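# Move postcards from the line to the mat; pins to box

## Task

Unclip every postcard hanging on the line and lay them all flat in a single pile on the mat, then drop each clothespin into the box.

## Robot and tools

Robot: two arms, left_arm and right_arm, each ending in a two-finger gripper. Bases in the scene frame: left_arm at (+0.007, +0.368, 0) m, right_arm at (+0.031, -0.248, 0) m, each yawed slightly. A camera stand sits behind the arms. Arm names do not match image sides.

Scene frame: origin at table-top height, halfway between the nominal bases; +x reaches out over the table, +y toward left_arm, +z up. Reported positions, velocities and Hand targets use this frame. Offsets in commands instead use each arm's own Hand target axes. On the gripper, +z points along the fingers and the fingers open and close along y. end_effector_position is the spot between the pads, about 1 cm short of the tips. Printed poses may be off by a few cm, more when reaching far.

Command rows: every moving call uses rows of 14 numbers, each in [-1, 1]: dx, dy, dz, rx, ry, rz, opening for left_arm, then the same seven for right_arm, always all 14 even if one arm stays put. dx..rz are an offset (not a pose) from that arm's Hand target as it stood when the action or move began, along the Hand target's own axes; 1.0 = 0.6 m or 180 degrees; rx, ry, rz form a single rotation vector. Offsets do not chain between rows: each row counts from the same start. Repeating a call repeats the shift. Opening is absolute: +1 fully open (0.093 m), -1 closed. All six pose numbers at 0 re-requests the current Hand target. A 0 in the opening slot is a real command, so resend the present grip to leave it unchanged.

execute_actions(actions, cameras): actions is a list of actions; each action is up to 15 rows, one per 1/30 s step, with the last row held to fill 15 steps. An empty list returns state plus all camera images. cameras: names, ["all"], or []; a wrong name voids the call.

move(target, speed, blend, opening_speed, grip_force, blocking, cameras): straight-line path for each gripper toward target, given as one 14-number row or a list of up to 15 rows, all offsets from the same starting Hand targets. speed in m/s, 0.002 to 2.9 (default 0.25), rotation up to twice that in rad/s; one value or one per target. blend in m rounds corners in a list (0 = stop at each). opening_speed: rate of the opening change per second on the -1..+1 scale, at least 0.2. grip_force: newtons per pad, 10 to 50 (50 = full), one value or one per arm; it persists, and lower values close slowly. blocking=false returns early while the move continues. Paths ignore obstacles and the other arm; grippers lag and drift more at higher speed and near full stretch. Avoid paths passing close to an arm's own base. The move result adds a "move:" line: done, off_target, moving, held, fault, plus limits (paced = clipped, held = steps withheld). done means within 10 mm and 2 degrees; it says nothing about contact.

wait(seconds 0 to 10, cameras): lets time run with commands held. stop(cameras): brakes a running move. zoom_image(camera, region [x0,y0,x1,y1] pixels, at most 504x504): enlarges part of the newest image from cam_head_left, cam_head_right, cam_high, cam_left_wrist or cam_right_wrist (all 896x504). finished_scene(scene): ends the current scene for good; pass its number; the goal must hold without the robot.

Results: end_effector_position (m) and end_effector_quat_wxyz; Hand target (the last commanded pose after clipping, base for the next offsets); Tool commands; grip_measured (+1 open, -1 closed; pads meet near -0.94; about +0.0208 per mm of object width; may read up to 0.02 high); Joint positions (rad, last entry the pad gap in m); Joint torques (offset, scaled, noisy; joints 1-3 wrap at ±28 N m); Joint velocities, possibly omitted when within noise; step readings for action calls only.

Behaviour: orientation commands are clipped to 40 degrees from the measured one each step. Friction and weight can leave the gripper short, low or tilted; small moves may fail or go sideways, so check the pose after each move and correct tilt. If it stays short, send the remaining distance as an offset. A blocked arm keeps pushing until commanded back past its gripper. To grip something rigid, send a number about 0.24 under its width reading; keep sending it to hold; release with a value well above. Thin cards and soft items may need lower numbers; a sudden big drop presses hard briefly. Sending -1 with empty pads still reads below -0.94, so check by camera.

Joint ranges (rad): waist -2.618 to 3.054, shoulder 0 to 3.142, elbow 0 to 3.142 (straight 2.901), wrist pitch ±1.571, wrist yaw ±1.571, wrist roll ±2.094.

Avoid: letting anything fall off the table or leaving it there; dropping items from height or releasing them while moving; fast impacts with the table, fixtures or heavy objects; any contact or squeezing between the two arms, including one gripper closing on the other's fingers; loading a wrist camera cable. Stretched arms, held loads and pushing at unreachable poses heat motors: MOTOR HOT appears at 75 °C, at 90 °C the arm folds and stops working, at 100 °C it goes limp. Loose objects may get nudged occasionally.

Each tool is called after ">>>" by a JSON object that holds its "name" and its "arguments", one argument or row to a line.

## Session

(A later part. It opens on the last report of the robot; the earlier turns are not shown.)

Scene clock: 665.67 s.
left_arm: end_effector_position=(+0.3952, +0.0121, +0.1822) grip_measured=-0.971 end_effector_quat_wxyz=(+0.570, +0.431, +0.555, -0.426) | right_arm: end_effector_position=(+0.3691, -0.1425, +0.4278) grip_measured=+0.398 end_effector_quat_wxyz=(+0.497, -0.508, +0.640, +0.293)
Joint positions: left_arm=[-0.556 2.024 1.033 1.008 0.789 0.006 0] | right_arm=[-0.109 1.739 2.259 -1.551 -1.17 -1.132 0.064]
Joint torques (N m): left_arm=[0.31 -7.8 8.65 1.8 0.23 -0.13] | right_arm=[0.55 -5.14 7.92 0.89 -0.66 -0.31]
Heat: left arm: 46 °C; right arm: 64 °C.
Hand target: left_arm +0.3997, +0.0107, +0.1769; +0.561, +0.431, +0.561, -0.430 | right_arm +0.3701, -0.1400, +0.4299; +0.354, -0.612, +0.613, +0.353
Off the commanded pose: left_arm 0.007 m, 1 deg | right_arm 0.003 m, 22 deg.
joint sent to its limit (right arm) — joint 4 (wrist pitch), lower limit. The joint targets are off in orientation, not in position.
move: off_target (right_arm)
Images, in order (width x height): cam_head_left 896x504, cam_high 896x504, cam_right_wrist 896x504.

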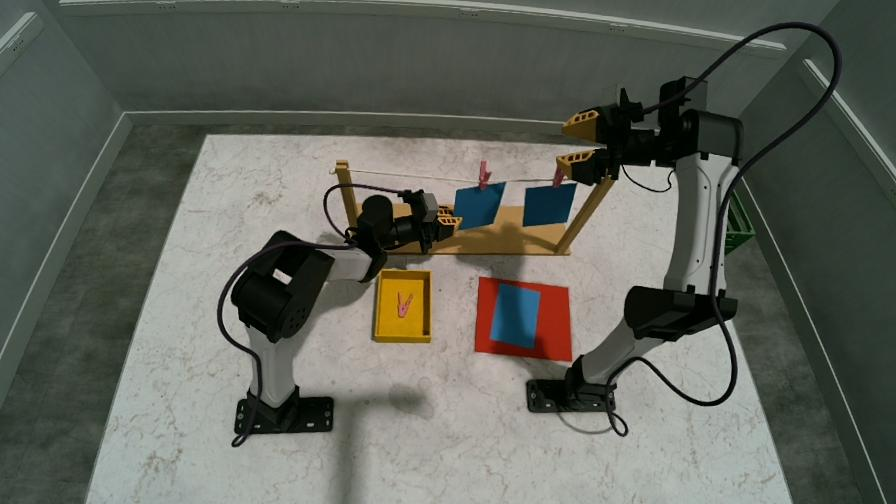

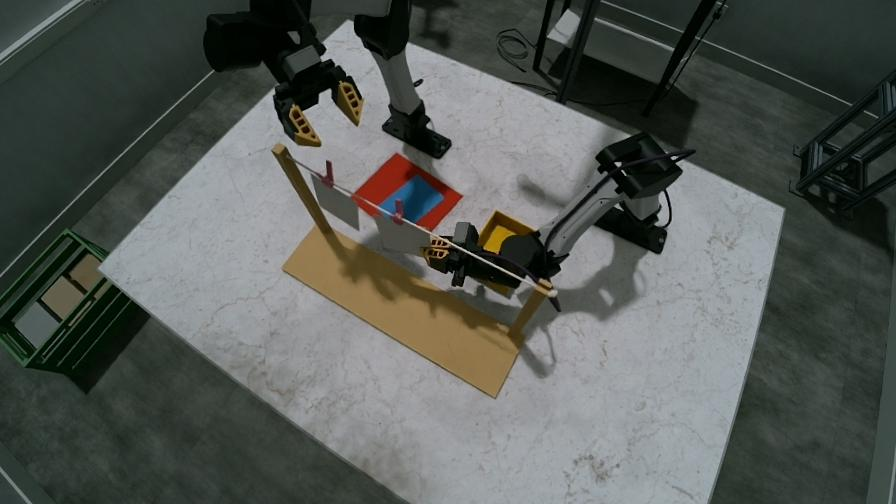

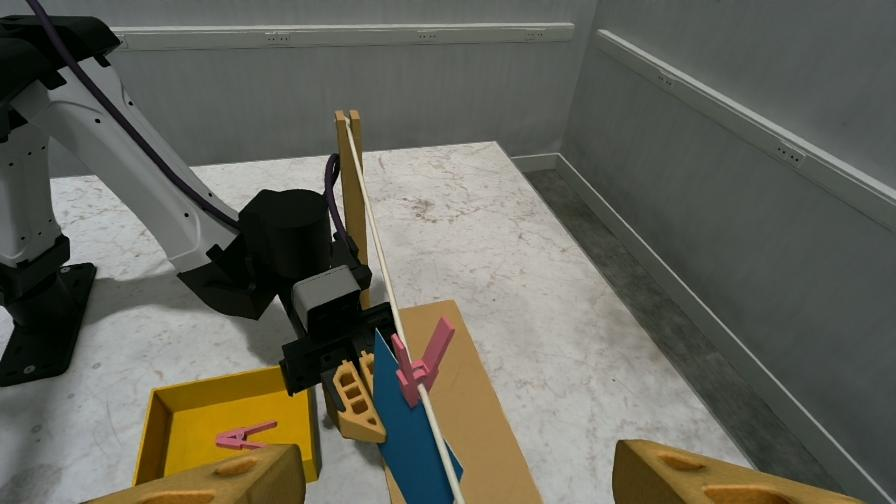

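>>> {"name": "move", "arguments": {
  "target": [0,0,0,0,0,0,-1,0.0482,-0.04,0.1298,0.0481,0,0.0278,0.4],
  "speed": 0.12,
  "cameras": ["cam_right_wrist","cam_high","cam_head_left"]
}}

Scene clock: 679.10 s.
left_arm: end_effector_position=(+0.3952, +0.0121, +0.1822) grip_measured=-0.971 end_effector_quat_wxyz=(+0.570, +0.431, +0.555, -0.426) | right_arm: end_effector_position=(+0.3919, -0.0886, +0.3669) grip_measured=+0.398 end_effector_quat_wxyz=(+0.398, -0.551, +0.662, +0.316)
Joint positions: left_arm=[-0.556 2.024 1.033 1.008 0.789 0.006 0] | right_arm=[0.087 1.876 2.275 -1.551 -1.013 -1.109 0.064]
Joint torques (N m): left_arm=[0.29 -7.79 8.65 1.81 0.22 -0.11] | right_arm=[0.46 -6.65 8.47 0.79 -0.48 -0.07]
Heat: left arm: 46 °C; right arm: 64 °C.
Hand target: left_arm +0.3997, +0.0107, +0.1769; +0.561, +0.431, +0.561, -0.430 | right_arm +0.3943, -0.0872, +0.3659; +0.383, -0.556, +0.664, +0.320
Off the commanded pose: left_arm 0.007 m, 1 deg | right_arm 0.003 m, 2 deg.
joint sent to its limit (right arm) — joint 4 (wrist pitch), lower limit. The joint targets still meet the commanded pose.
move: done
Images, in order (width x height): cam_head_left 896x504, cam_high 896x504, cam_right_wrist 896x504.

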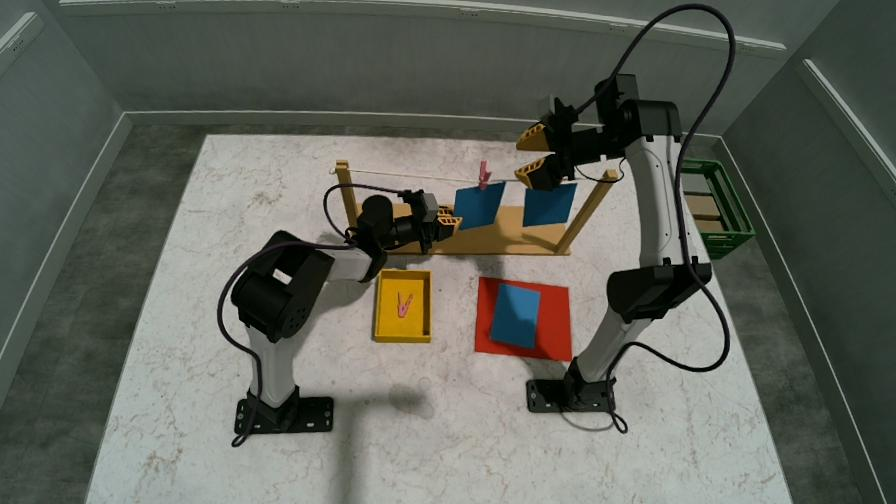

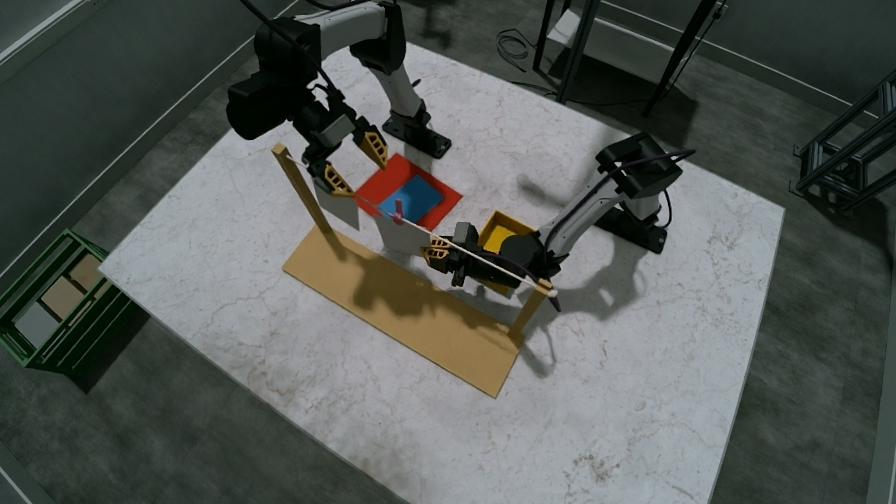

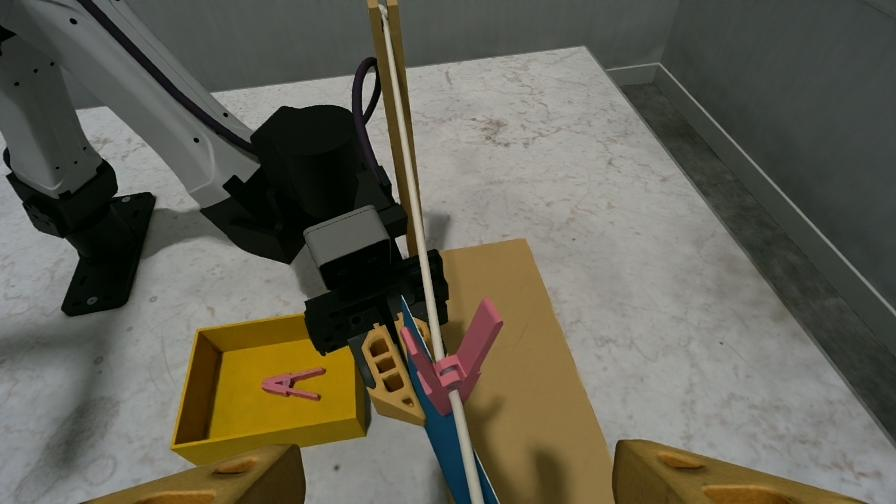

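>>> {"name": "move", "arguments": {
  "target": [0,0,0,0,0,0,-1,-0.001,-0.0018,0.0985,0,0,0,0.4],
  "speed": 0.08,
  "cameras": ["cam_right_wrist","cam_high","cam_head_left"]
}}

>>> {"name": "zoom_image", "arguments": {
  "camera": "cam_high",
  "region": [260, 110, 500, 280]
}}

>>> {"name": "zoom_image", "arguments": {
  "camera": "cam_head_left",
  "region": [400, 60, 700, 260]
}}

Scene clock: 688.13 s.
left_arm: end_effector_position=(+0.3952, +0.0121, +0.1822) grip_measured=-0.971 end_effector_quat_wxyz=(+0.570, +0.431, +0.555, -0.426) | right_arm: end_effector_position=(+0.4094, -0.0371, +0.3285) grip_measured=+0.398 end_effector_quat_wxyz=(+0.374, -0.554, +0.668, +0.328)
Joint positions: left_arm=[-0.556 2.024 1.033 1.008 0.789 0.006 0] | right_arm=[0.229 1.876 2.097 -1.268 -0.947 -0.924 0.064]
Joint torques (N m): left_arm=[0.31 -7.84 8.65 1.81 0.22 -0.13] | right_arm=[0.35 -11.38 6.26 1.18 -0.44 -0.05]
Heat: left arm: 47 °C; right arm: 64 °C.
Hand target: left_arm +0.3997, +0.0107, +0.1769; +0.561, +0.431, +0.561, -0.430 | right_arm +0.4044, -0.0368, +0.3368; +0.383, -0.556, +0.664, +0.321
Off the commanded pose: left_arm 0.007 m, 1 deg | right_arm 0.010 m, 1 deg.
move: done
Images, in order (width x height): cam_head_left 896x504, cam_high 896x504, cam_right_wrist 896x504.

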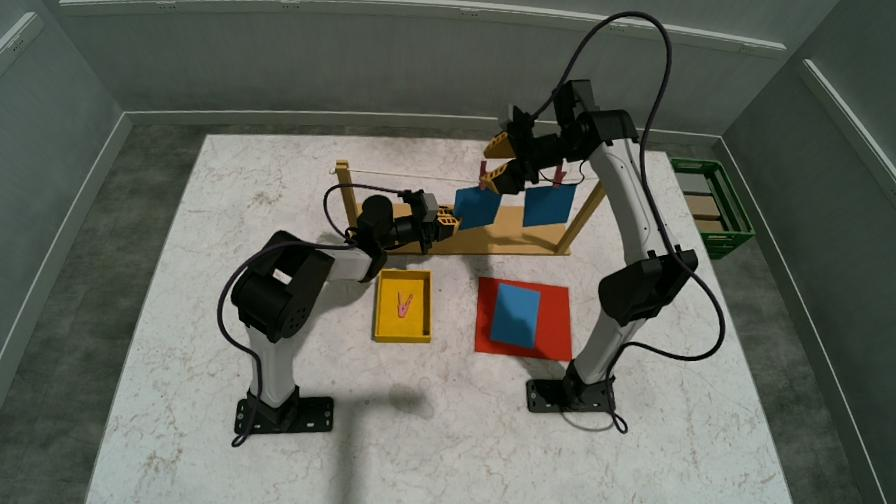

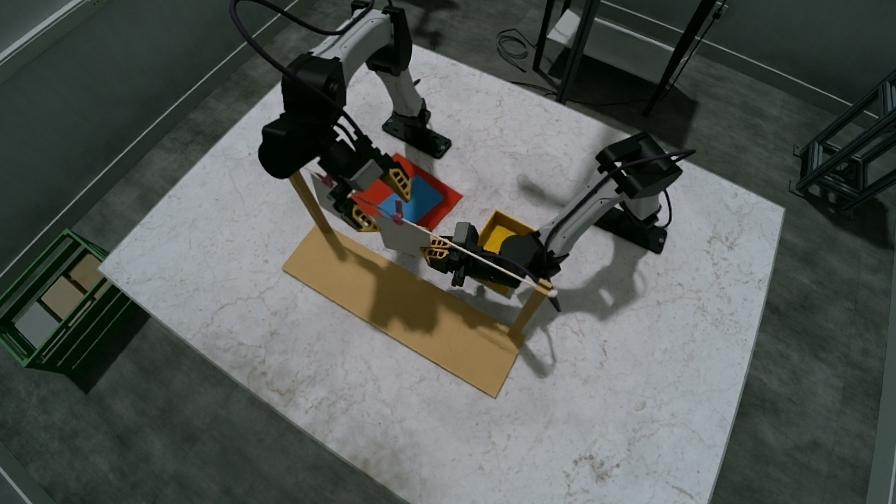

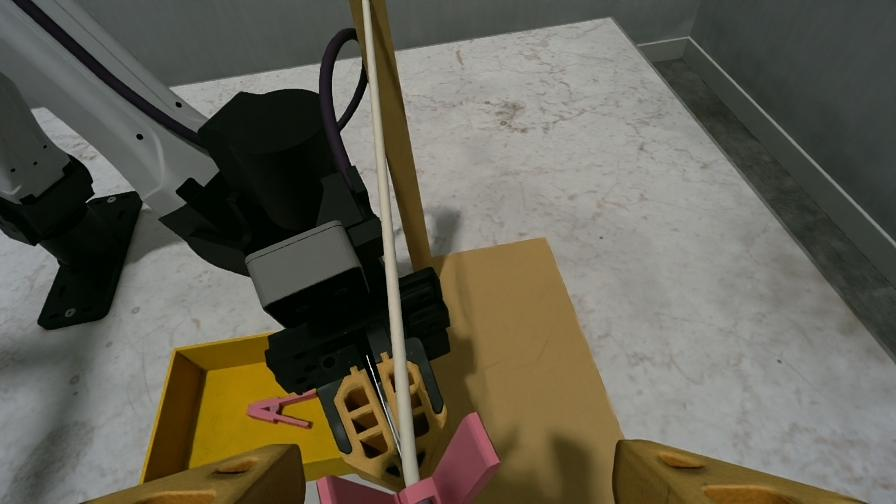

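Scaled by 2.100 from the camera's 896x504 image, which has a finer 1280x720 frame.

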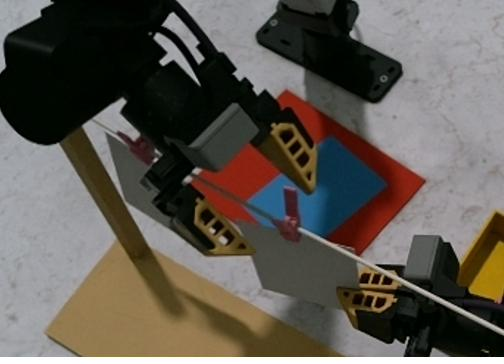

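Scaled by 1.680 from the camera's 896x504 image, which has a finer 1280x720 frame.

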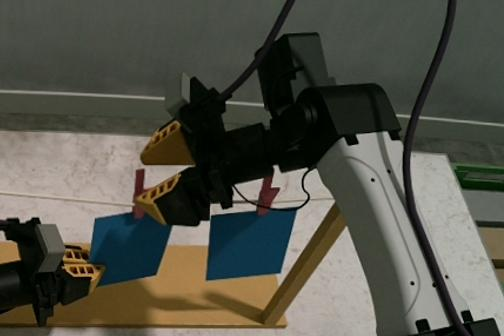

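>>> {"name": "move", "arguments": {
  "target": [0,0,0,0,0,0,-1,-0.0172,0.0183,0.0098,0,0,0,0.4],
  "speed": 0.06,
  "cameras": ["cam_right_wrist"]
}}

Scene clock: 693.77 s.
left_arm: end_effector_position=(+0.3952, +0.0121, +0.1822) grip_measured=-0.971 end_effector_quat_wxyz=(+0.570, +0.431, +0.555, -0.426) | right_arm: end_effector_position=(+0.4019, -0.0251, +0.3332) grip_measured=+0.398 end_effector_quat_wxyz=(+0.373, -0.553, +0.669, +0.328)
Joint positions: left_arm=[-0.556 2.024 1.033 1.008 0.789 0.006 0] | right_arm=[0.266 1.849 2.077 -1.234 -0.926 -0.87 0.064]
Joint torques (N m): left_arm=[0.32 -7.77 8.64 1.8 0.22 -0.12] | right_arm=[0.5 -11.63 6.19 1.22 -0.39 -0.06]
Heat: left arm: 47 °C; right arm: 64 °C.
Hand target: left_arm +0.3997, +0.0107, +0.1769; +0.561, +0.431, +0.561, -0.430 | right_arm +0.3954, -0.0247, +0.3428; +0.383, -0.556, +0.664, +0.321
Off the commanded pose: left_arm 0.007 m, 1 deg | right_arm 0.012 m, 2 deg.
move: off_target (right_arm)
Images, in order (width x height): cam_right_wrist 896x504.

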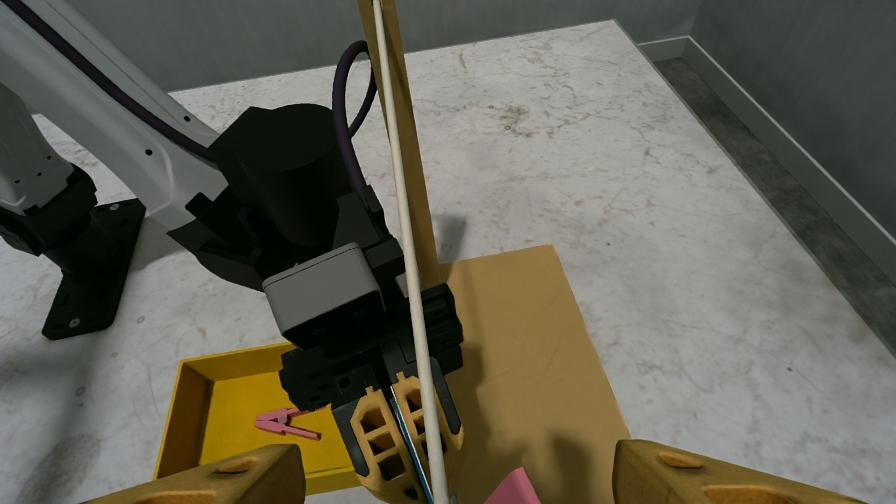

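>>> {"name": "move", "arguments": {
  "target": [
    [0,0,0,0,0,0,-1,0,0,0,0,0,0,-0.3],
    [0,0,0,0,0,0,-1,0,0,0,0,0,0,-1]
  ],
  "speed": 0.06,
  "opening_speed": 0.6,
  "cameras": ["cam_right_wrist","cam_left_wrist"]
}}

Scene clock: 699.13 s.
left_arm: end_effector_position=(+0.3952, +0.0121, +0.1819) grip_measured=-0.971 end_effector_quat_wxyz=(+0.569, +0.431, +0.556, -0.426) | right_arm: end_effector_position=(+0.4030, -0.0249, +0.3338) grip_measured=-0.741 end_effector_quat_wxyz=(+0.375, -0.554, +0.668, +0.326)
Joint positions: left_arm=[-0.556 2.024 1.033 1.007 0.789 0.006 0] | right_arm=[0.266 1.849 2.077 -1.227 -0.926 -0.869 0.01]
Joint torques (N m): left_arm=[0.34 -7.83 8.66 1.82 0.22 -0.11] | right_arm=[0.49 -11.62 6.13 1.18 -0.41 -0.09]
Heat: left arm: 47 °C; right arm: 63 °C.
Hand target: left_arm +0.3997, +0.0107, +0.1769; +0.561, +0.431, +0.561, -0.430 | right_arm +0.3955, -0.0247, +0.3428; +0.383, -0.556, +0.664, +0.320
Off the commanded pose: left_arm 0.007 m, 1 deg | right_arm 0.012 m, 1 deg.
move: off_target (right_arm); target 2's new opening was sent with right_arm's hand 0.012 m and 2 deg from that target
Images, in order (width x height): cam_left_wrist 896x504, cam_right_wrist 896x504.

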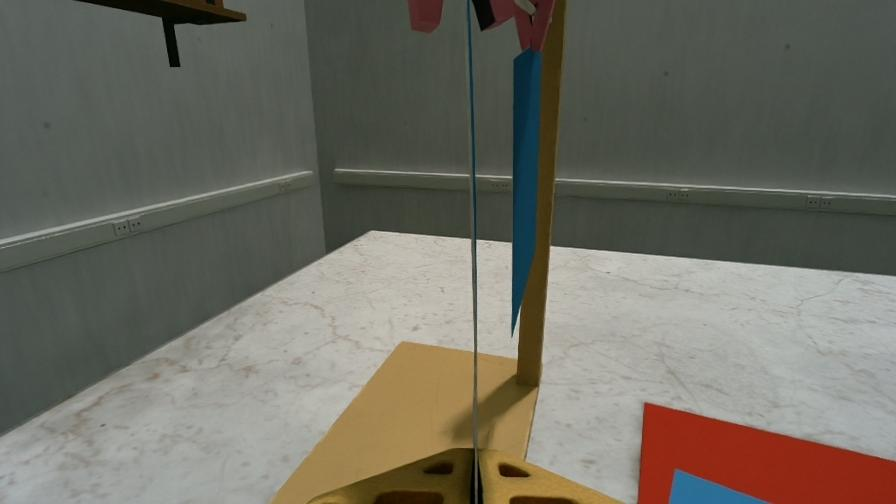

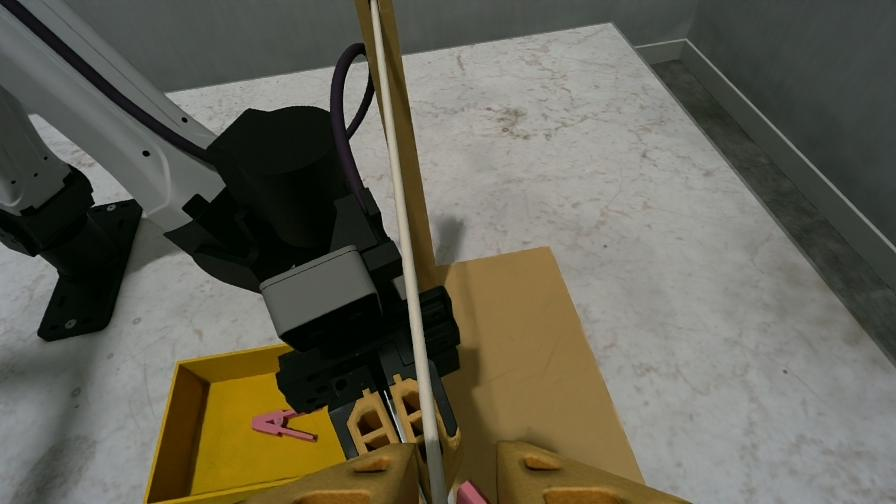

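>>> {"name": "move", "arguments": {
  "target": [0,0,0,0,0,0,-1,-0.0866,0,-0.05,0,0,0,-1],
  "speed": 0.05,
  "cameras": ["cam_right_wrist","cam_left_wrist","cam_high"]
}}

>>> {"name": "zoom_image", "arguments": {
  "camera": "cam_high",
  "region": [260, 110, 500, 280]
}}

Scene clock: 703.97 s.
left_arm: end_effector_position=(+0.3952, +0.0121, +0.1819) grip_measured=-0.971 end_effector_quat_wxyz=(+0.569, +0.431, +0.556, -0.426) | right_arm: end_effector_position=(+0.3932, -0.0274, +0.4064) grip_measured=-0.759 end_effector_quat_wxyz=(+0.402, -0.552, +0.659, +0.315)
Joint positions: left_arm=[-0.556 2.024 1.033 1.007 0.789 0.006 0] | right_arm=[0.266 2.015 2.65 -1.549 -0.923 -0.834 0.009]
Joint torques (N m): left_arm=[0.28 -7.83 8.64 1.82 0.22 -0.12] | right_arm=[0.5 -6.91 7.51 1.14 -0.44 -0.06]
Heat: left arm: 47 °C; right arm: 62 °C.
Hand target: left_arm +0.3997, +0.0107, +0.1769; +0.561, +0.431, +0.561, -0.430 | right_arm +0.3955, -0.0246, +0.4028; +0.383, -0.556, +0.664, +0.321
Off the commanded pose: left_arm 0.007 m, 1 deg | right_arm 0.005 m, 2 deg.
joint sent to its limit (right arm) — joint 4 (wrist pitch), lower limit. The joint targets still meet the commanded pose.
move: done
Images, in order (width x height): cam_high 896x504, cam_left_wrist 896x504, cam_right_wrist 896x504.

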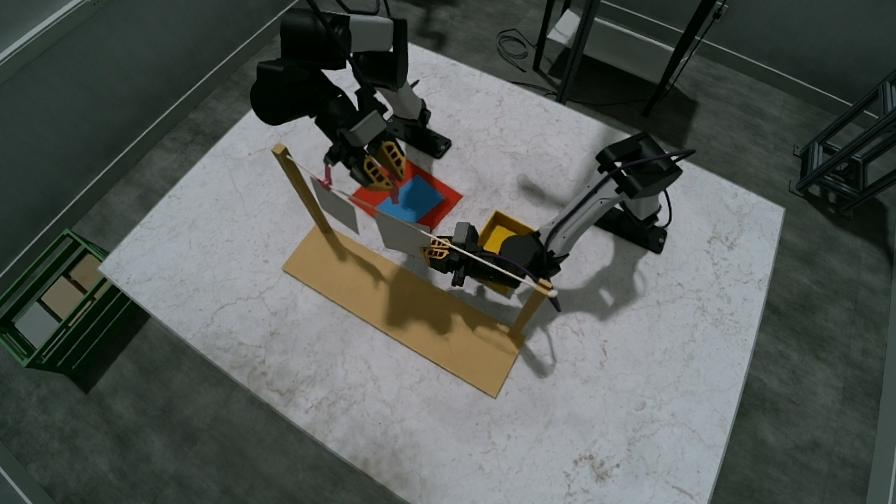

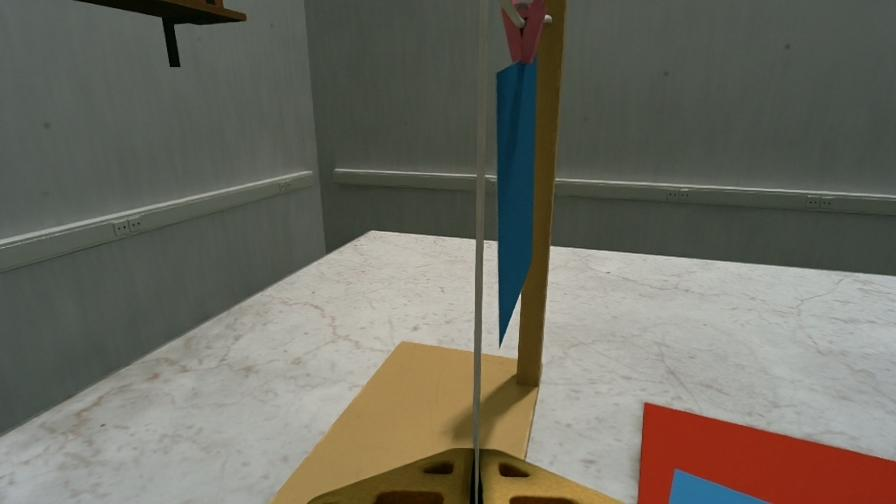

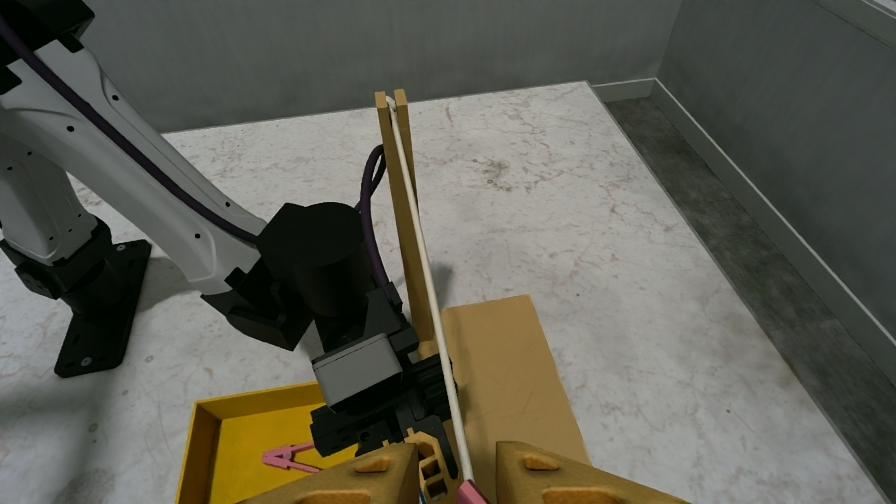

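Scaled by 2.100 from the camera's 896x504 image, which has a finer 1280x720 frame.

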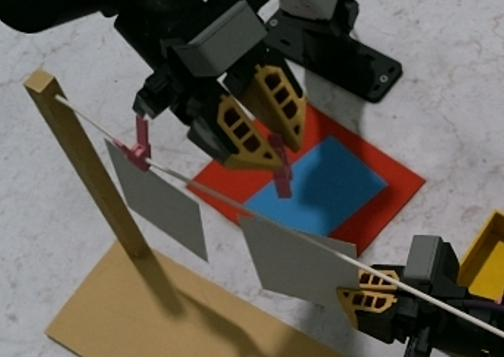

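>>> {"name": "move", "arguments": {
  "target": [
    [0,0,0,0,0,0,-1,0.0316,0.2213,0.0213,0,0.1667,0,-1],
    [0,0,0,0,0,0,-1,0.1722,0.2532,0.311,0,0.1667,0,-1]
  ],
  "speed": 0.15,
  "blend": 0.03,
  "cameras": ["cam_right_wrist","cam_high","cam_head_left"]
}}

Scene clock: 728.90 s.
left_arm: end_effector_position=(+0.3952, +0.0121, +0.1819) grip_measured=-0.971 end_effector_quat_wxyz=(+0.569, +0.431, +0.556, -0.426) | right_arm: end_effector_position=(+0.2641, +0.1066, +0.2275) grip_measured=-0.759 end_effector_quat_wxyz=(+0.203, -0.622, +0.737, +0.168)
Joint positions: left_arm=[-0.556 2.024 1.033 1.007 0.789 0.006 0] | right_arm=[0.933 1.759 1.781 -1.114 -0.247 -0.451 0.009]
Joint torques (N m): left_arm=[0.34 -7.84 8.66 1.82 0.22 -0.12] | right_arm=[0.4 -6.94 7.15 1.23 -0.11 -0.06]
Heat: left arm: 47 °C; right arm: 61 °C.
Hand target: left_arm +0.3997, +0.0107, +0.1769; +0.561, +0.431, +0.561, -0.430 | right_arm +0.2654, +0.1102, +0.2198; +0.199, -0.620, +0.741, +0.166
Off the commanded pose: left_arm 0.007 m, 1 deg | right_arm 0.009 m, 1 deg.
move: done
Images, in order (width x height): cam_head_left 896x504, cam_high 896x504, cam_right_wrist 896x504.

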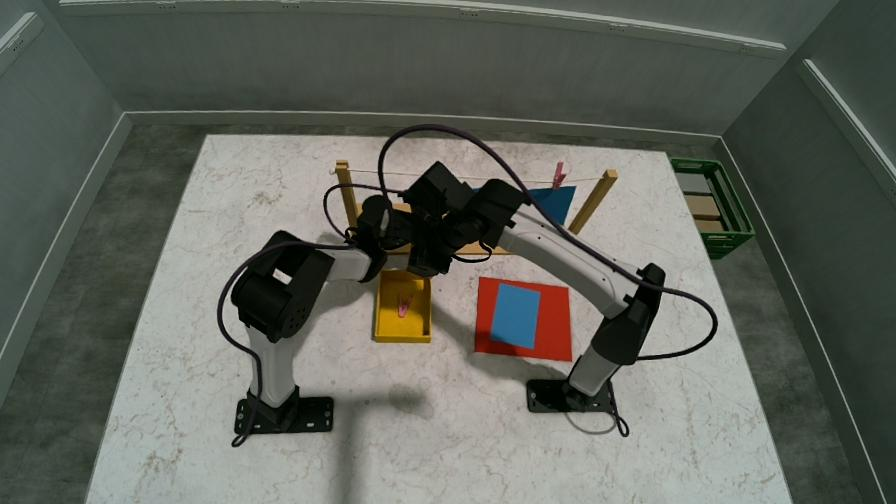

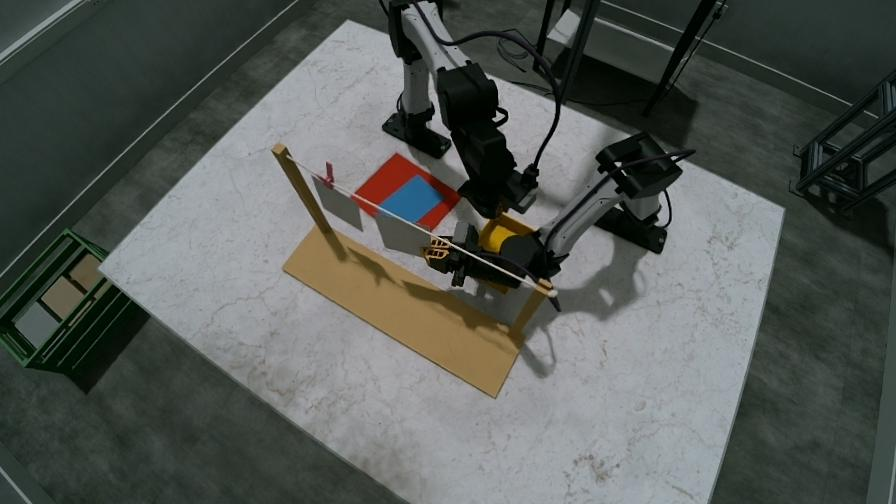

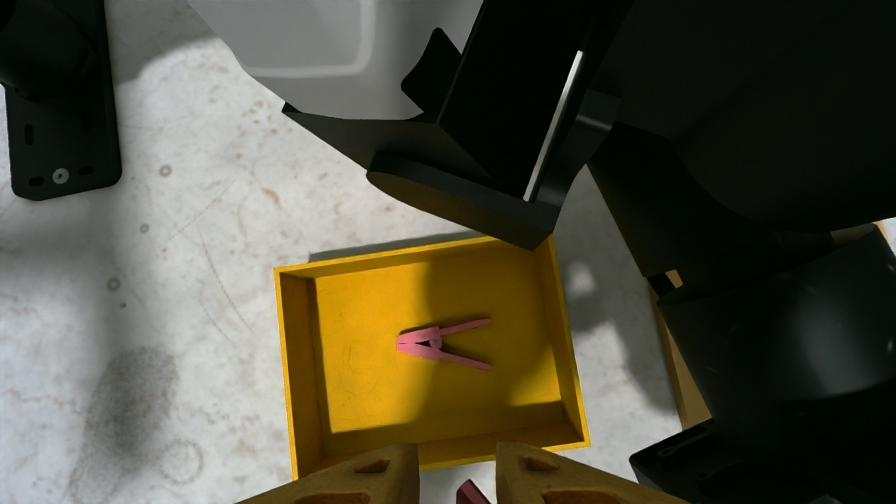

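>>> {"name": "execute_actions", "arguments": {
  "actions": [],
  "cameras": ["cam_right_wrist","cam_head_left","cam_high"]
}}

Scene clock: 746.67 s.
left_arm: end_effector_position=(+0.3952, +0.0121, +0.1819) grip_measured=-0.971 end_effector_quat_wxyz=(+0.569, +0.431, +0.556, -0.426) | right_arm: end_effector_position=(+0.2642, +0.1066, +0.2275) grip_measured=-0.759 end_effector_quat_wxyz=(+0.203, -0.622, +0.737, +0.168)
Joint positions: left_arm=[-0.556 2.024 1.033 1.007 0.789 0.006 0] | right_arm=[0.933 1.759 1.781 -1.114 -0.247 -0.451 0.009]
Joint velocities: within noise
Joint torques (N m): left_arm=[0.35 -7.84 8.68 1.81 0.23 -0.12] | right_arm=[0.44 -6.95 7.1 1.25 -0.12 -0.06]
Heat: left arm: 47 °C; right arm: 61 °C.
Hand target: left_arm +0.3997, +0.0107, +0.1769; +0.561, +0.431, +0.561, -0.430 | right_arm +0.2654, +0.1102, +0.2198; +0.199, -0.620, +0.741, +0.166
Tool commands: left_gripper/opening=-1.0 right_gripper/opening=-1.0
Off the commanded pose: left_arm 0.007 m, 1 deg | right_arm 0.009 m, 1 deg.
Images, in order (width x height): cam_head_left 896x504, cam_high 896x504, cam_right_wrist 896x504.

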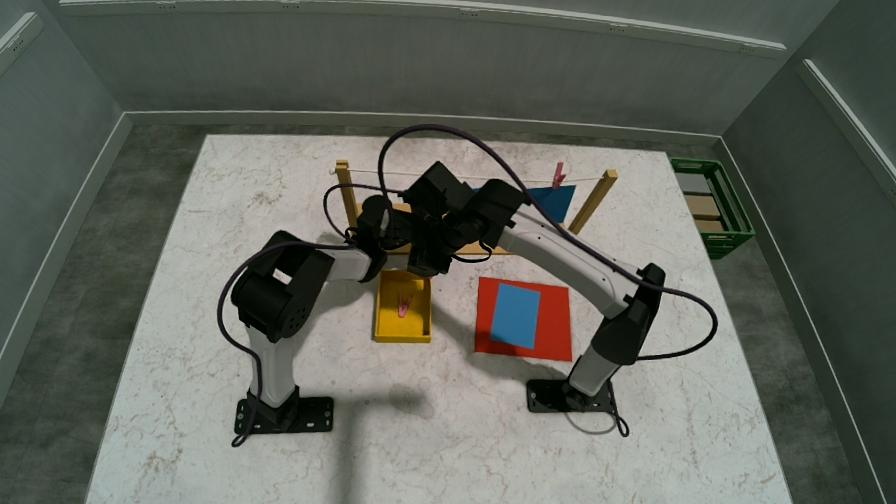

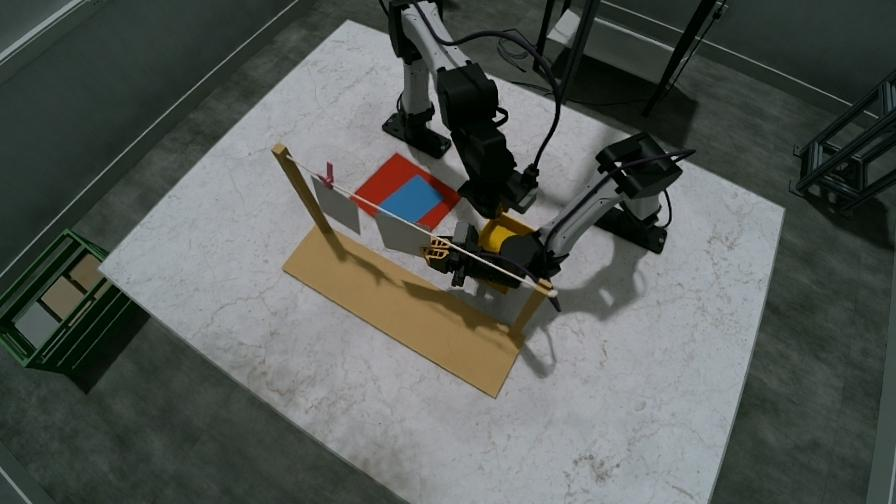

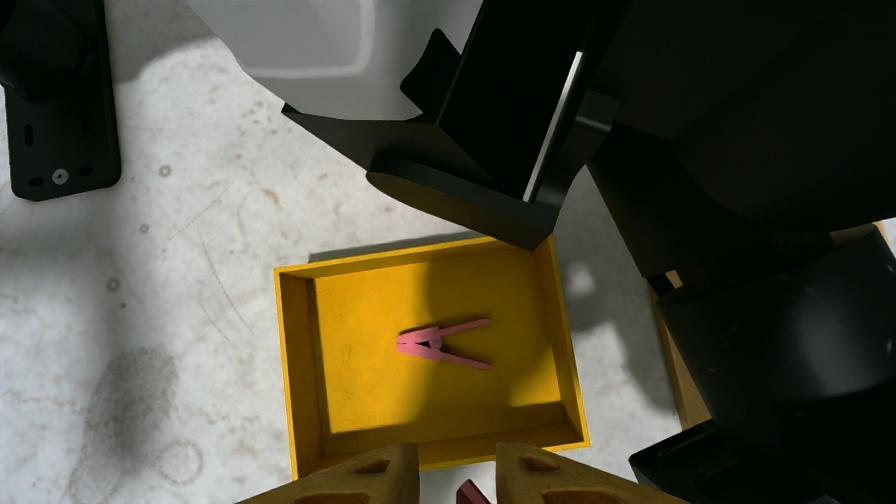

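>>> {"name": "move", "arguments": {
  "target": [0,0,0,0,0,0,-1,0.122,0.036,0.199,0,0,0,-1],
  "speed": 0.12,
  "cameras": ["cam_right_wrist","cam_high"]
}}

Scene clock: 754.60 s.
left_arm: end_effector_position=(+0.3952, +0.0121, +0.1819) grip_measured=-0.971 end_effector_quat_wxyz=(+0.569, +0.431, +0.556, -0.426) | right_arm: end_effector_position=(+0.2449, +0.1001, +0.1061) grip_measured=-0.759 end_effector_quat_wxyz=(+0.156, -0.625, +0.748, +0.158)
Joint positions: left_arm=[-0.556 2.024 1.033 1.007 0.789 0.006 0] | right_arm=[0.965 1.759 1.334 -0.761 -0.234 -0.424 0.009]
Joint torques (N m): left_arm=[0.34 -7.8 8.64 1.82 0.23 -0.12] | right_arm=[0.01 -8.29 8.4 0.98 -0.18 -0.16]
Heat: left arm: 47 °C; right arm: 61 °C.
Hand target: left_arm +0.3997, +0.0107, +0.1769; +0.561, +0.431, +0.561, -0.430 | right_arm +0.2459, +0.1011, +0.1080; +0.158, -0.625, +0.748, +0.159 (not the last commanded pose)
Off the commanded pose: left_arm 0.007 m, 1 deg | right_arm 0.028 m, 5 deg.
move: held (right_arm; a check stopped the path); limits=held
pose unreachable (right arm): on one or more control steps of this call, first in action 0 (counted from 0), this arm could not follow its commanded pose, so it was not sent that pose on those steps. It may still have moved: this result reports where it is.
cause: moving toward the commanded pose would bring a part of the arm too close to another arm (this arm's wrist camera and the left arm's wrist (the part past joint 4), 8 mm apart when this arm was first held).
Images, in order (width x height): cam_high 896x504, cam_right_wrist 896x504.

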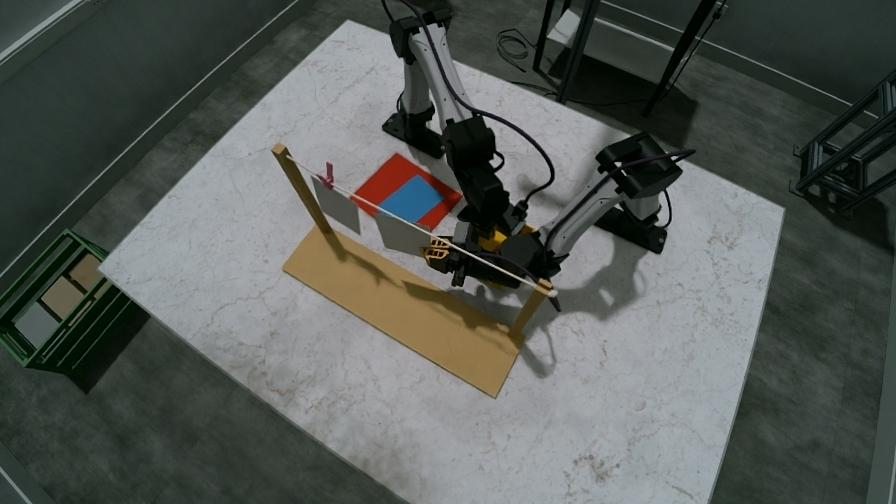

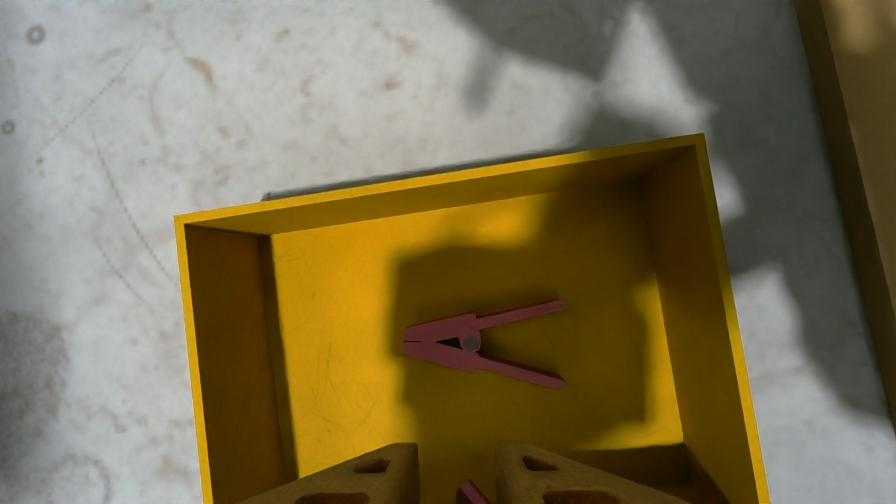

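>>> {"name": "move", "arguments": {
  "target": [
    [0,0,0,0,0,0,-1,0.009,-0.009,-0.082,0,0,0,-1],
    [0,0,0,0,0,0,-1,0.009,-0.009,-0.082,0,-0.1667,0,-1]
  ],
  "speed": 0.12,
  "cameras": ["cam_right_wrist","cam_high"]
}}

Scene clock: 767.93 s.
left_arm: end_effector_position=(+0.3952, +0.0121, +0.1819) grip_measured=-0.971 end_effector_quat_wxyz=(+0.569, +0.431, +0.556, -0.426) | right_arm: end_effector_position=(+0.2485, +0.0756, +0.1415) grip_measured=-0.759 end_effector_quat_wxyz=(+0.334, -0.568, +0.685, +0.309)
Joint positions: left_arm=[-0.556 2.024 1.033 1.007 0.789 0.006 0] | right_arm=[0.798 1.428 0.848 -0.17 -0.537 -0.391 0.009]
Joint torques (N m): left_arm=[0.35 -7.83 8.69 1.82 0.23 -0.11] | right_arm=[-0.54 -7.8 7.21 1.7 -0.37 -0.05]
Heat: left arm: 47 °C; right arm: 62 °C.
Hand target: left_arm +0.3997, +0.0107, +0.1769; +0.561, +0.431, +0.561, -0.430 | right_arm +0.2485, +0.0740, +0.1498; +0.346, -0.563, +0.681, +0.315
Off the commanded pose: left_arm 0.007 m, 1 deg | right_arm 0.008 m, 2 deg.
move: done
Images, in order (width x height): cam_high 896x504, cam_right_wrist 896x504.

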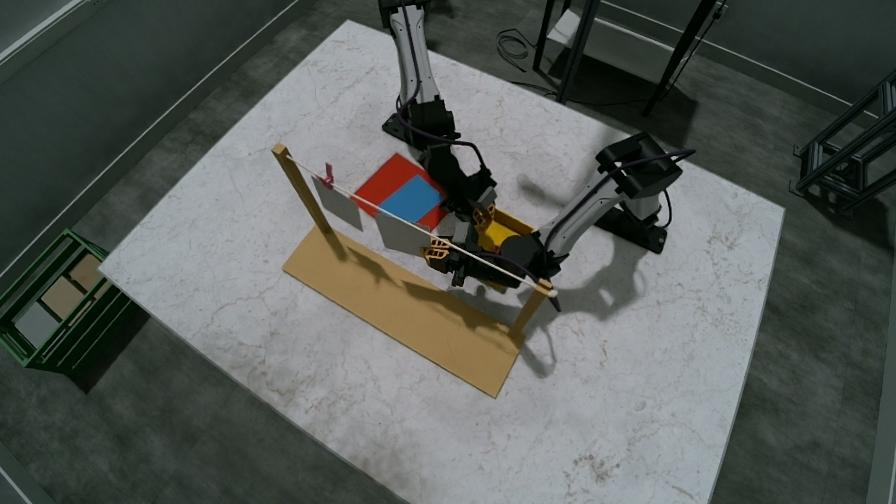

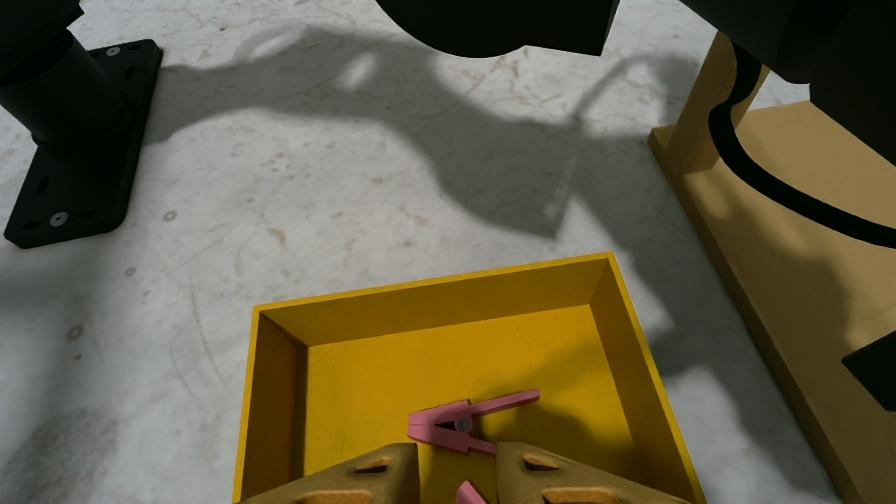

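>>> {"name": "move", "arguments": {
  "target": [
    [0,0,0,0,0,0,-1,-0.036,0.038,0.063,0,0,0,-1],
    [0,0,0,0,0,0,-1,0.062,0.039,0.126,0,0,0,-1]
  ],
  "speed": 0.1,
  "blend": [0.015,0],
  "cameras": ["cam_right_wrist","cam_head_left"]
}}

Scene clock: 775.77 s.
left_arm: end_effector_position=(+0.3952, +0.0121, +0.1819) grip_measured=-0.971 end_effector_quat_wxyz=(+0.569, +0.431, +0.556, -0.426) | right_arm: end_effector_position=(+0.2305, +0.1189, +0.0834) grip_measured=-0.759 end_effector_quat_wxyz=(+0.349, -0.566, +0.676, +0.316)
Joint positions: left_arm=[-0.556 2.024 1.033 1.007 0.789 0.006 0] | right_arm=[0.943 1.621 0.719 0.242 -0.435 -0.277 0.009]
Joint torques (N m): left_arm=[0.34 -7.84 8.68 1.82 0.22 -0.12] | right_arm=[0.51 -5.29 6.65 1.82 -0.11 -0.04]
Heat: left arm: 48 °C; right arm: 62 °C.
Hand target: left_arm +0.3997, +0.0107, +0.1769; +0.561, +0.431, +0.561, -0.430 | right_arm +0.2295, +0.1195, +0.0775; +0.346, -0.563, +0.681, +0.315
Off the commanded pose: left_arm 0.007 m, 1 deg | right_arm 0.006 m, 1 deg.
move: done
Images, in order (width x height): cam_head_left 896x504, cam_right_wrist 896x504.

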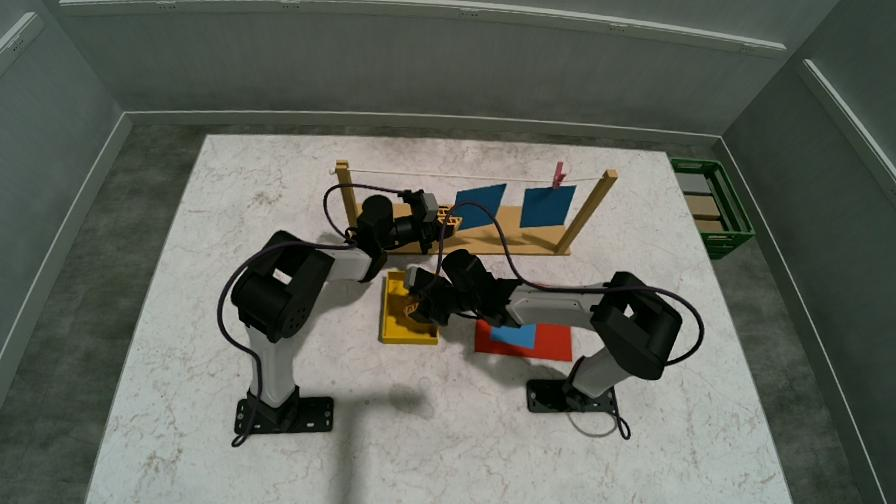

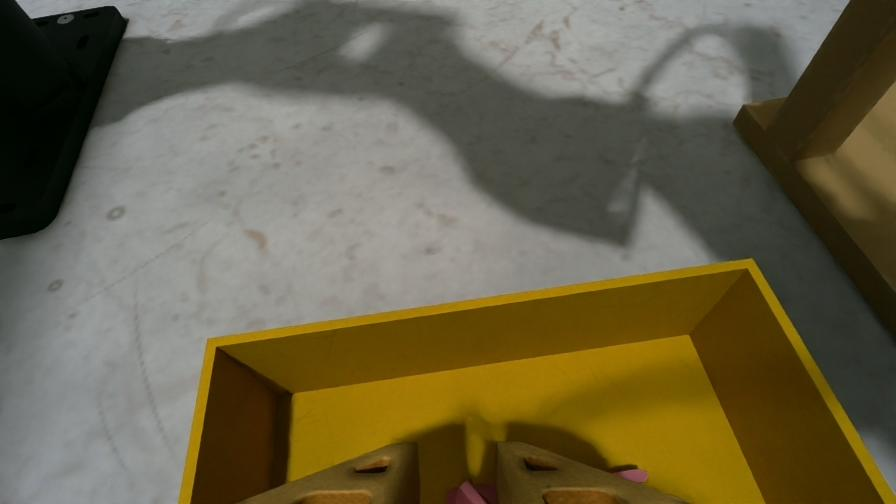

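>>> {"name": "move", "arguments": {
  "target": [0,0,0,0,0,0,-1,0.029,0,0.017,0,0,0,-1],
  "speed": 0.06
}}

>>> {"name": "move", "arguments": {
  "target": [0,0,0,0,0,0,-1,0,0,0,0,0,0,-0.15],
  "opening_speed": 0.5,
  "cameras": ["cam_right_wrist"]
}}

Scene clock: 778.13 s.
left_arm: end_effector_position=(+0.3952, +0.0121, +0.1819) grip_measured=-0.971 end_effector_quat_wxyz=(+0.569, +0.431, +0.556, -0.426) | right_arm: end_effector_position=(+0.2355, +0.1251, +0.0814) grip_measured=-0.759 end_effector_quat_wxyz=(+0.378, -0.563, +0.661, +0.322)
Joint positions: left_arm=[-0.556 2.024 1.033 1.007 0.789 0.006 0] | right_arm=[0.943 1.66 0.688 0.381 -0.435 -0.276 0.009]
Joint torques (N m): left_arm=[0.29 -7.84 8.66 1.81 0.22 -0.12] | right_arm=[0.5 -4.23 5.29 1.49 -0.09 -0.06]
Heat: left arm: 48 °C; right arm: 61 °C.
Hand target: left_arm +0.3997, +0.0107, +0.1769; +0.561, +0.431, +0.561, -0.430 | right_arm +0.2286, +0.1183, +0.0573; +0.346, -0.563, +0.681, +0.315
Off the commanded pose: left_arm 0.007 m, 1 deg | right_arm 0.026 m, 4 deg.
move: off_target (right_arm)

Scene clock: 780.03 s.
left_arm: end_effector_position=(+0.3952, +0.0121, +0.1819) grip_measured=-0.971 end_effector_quat_wxyz=(+0.569, +0.431, +0.556, -0.426) | right_arm: end_effector_position=(+0.2321, +0.1209, +0.0691) grip_measured=-0.152 end_effector_quat_wxyz=(+0.362, -0.564, +0.670, +0.319)
Joint positions: left_arm=[-0.556 2.024 1.033 1.007 0.789 0.006 0] | right_arm=[0.943 1.675 0.678 0.367 -0.435 -0.275 0.038]
Joint torques (N m): left_arm=[0.34 -7.8 8.62 1.82 0.22 -0.11] | right_arm=[0.53 -5.24 6.19 1.61 -0.1 -0.05]
Heat: left arm: 48 °C; right arm: 61 °C.
Hand target: left_arm +0.3997, +0.0107, +0.1769; +0.561, +0.431, +0.561, -0.430 | right_arm +0.2285, +0.1183, +0.0574; +0.346, -0.563, +0.681, +0.315
Off the commanded pose: left_arm 0.007 m, 1 deg | right_arm 0.013 m, 2 deg.
move: off_target (right_arm)
Images, in order (width x height): cam_right_wrist 896x504.

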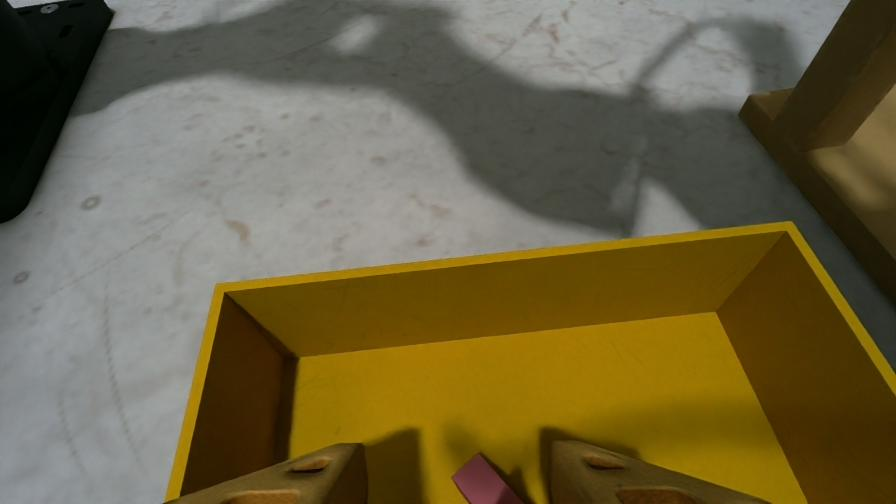

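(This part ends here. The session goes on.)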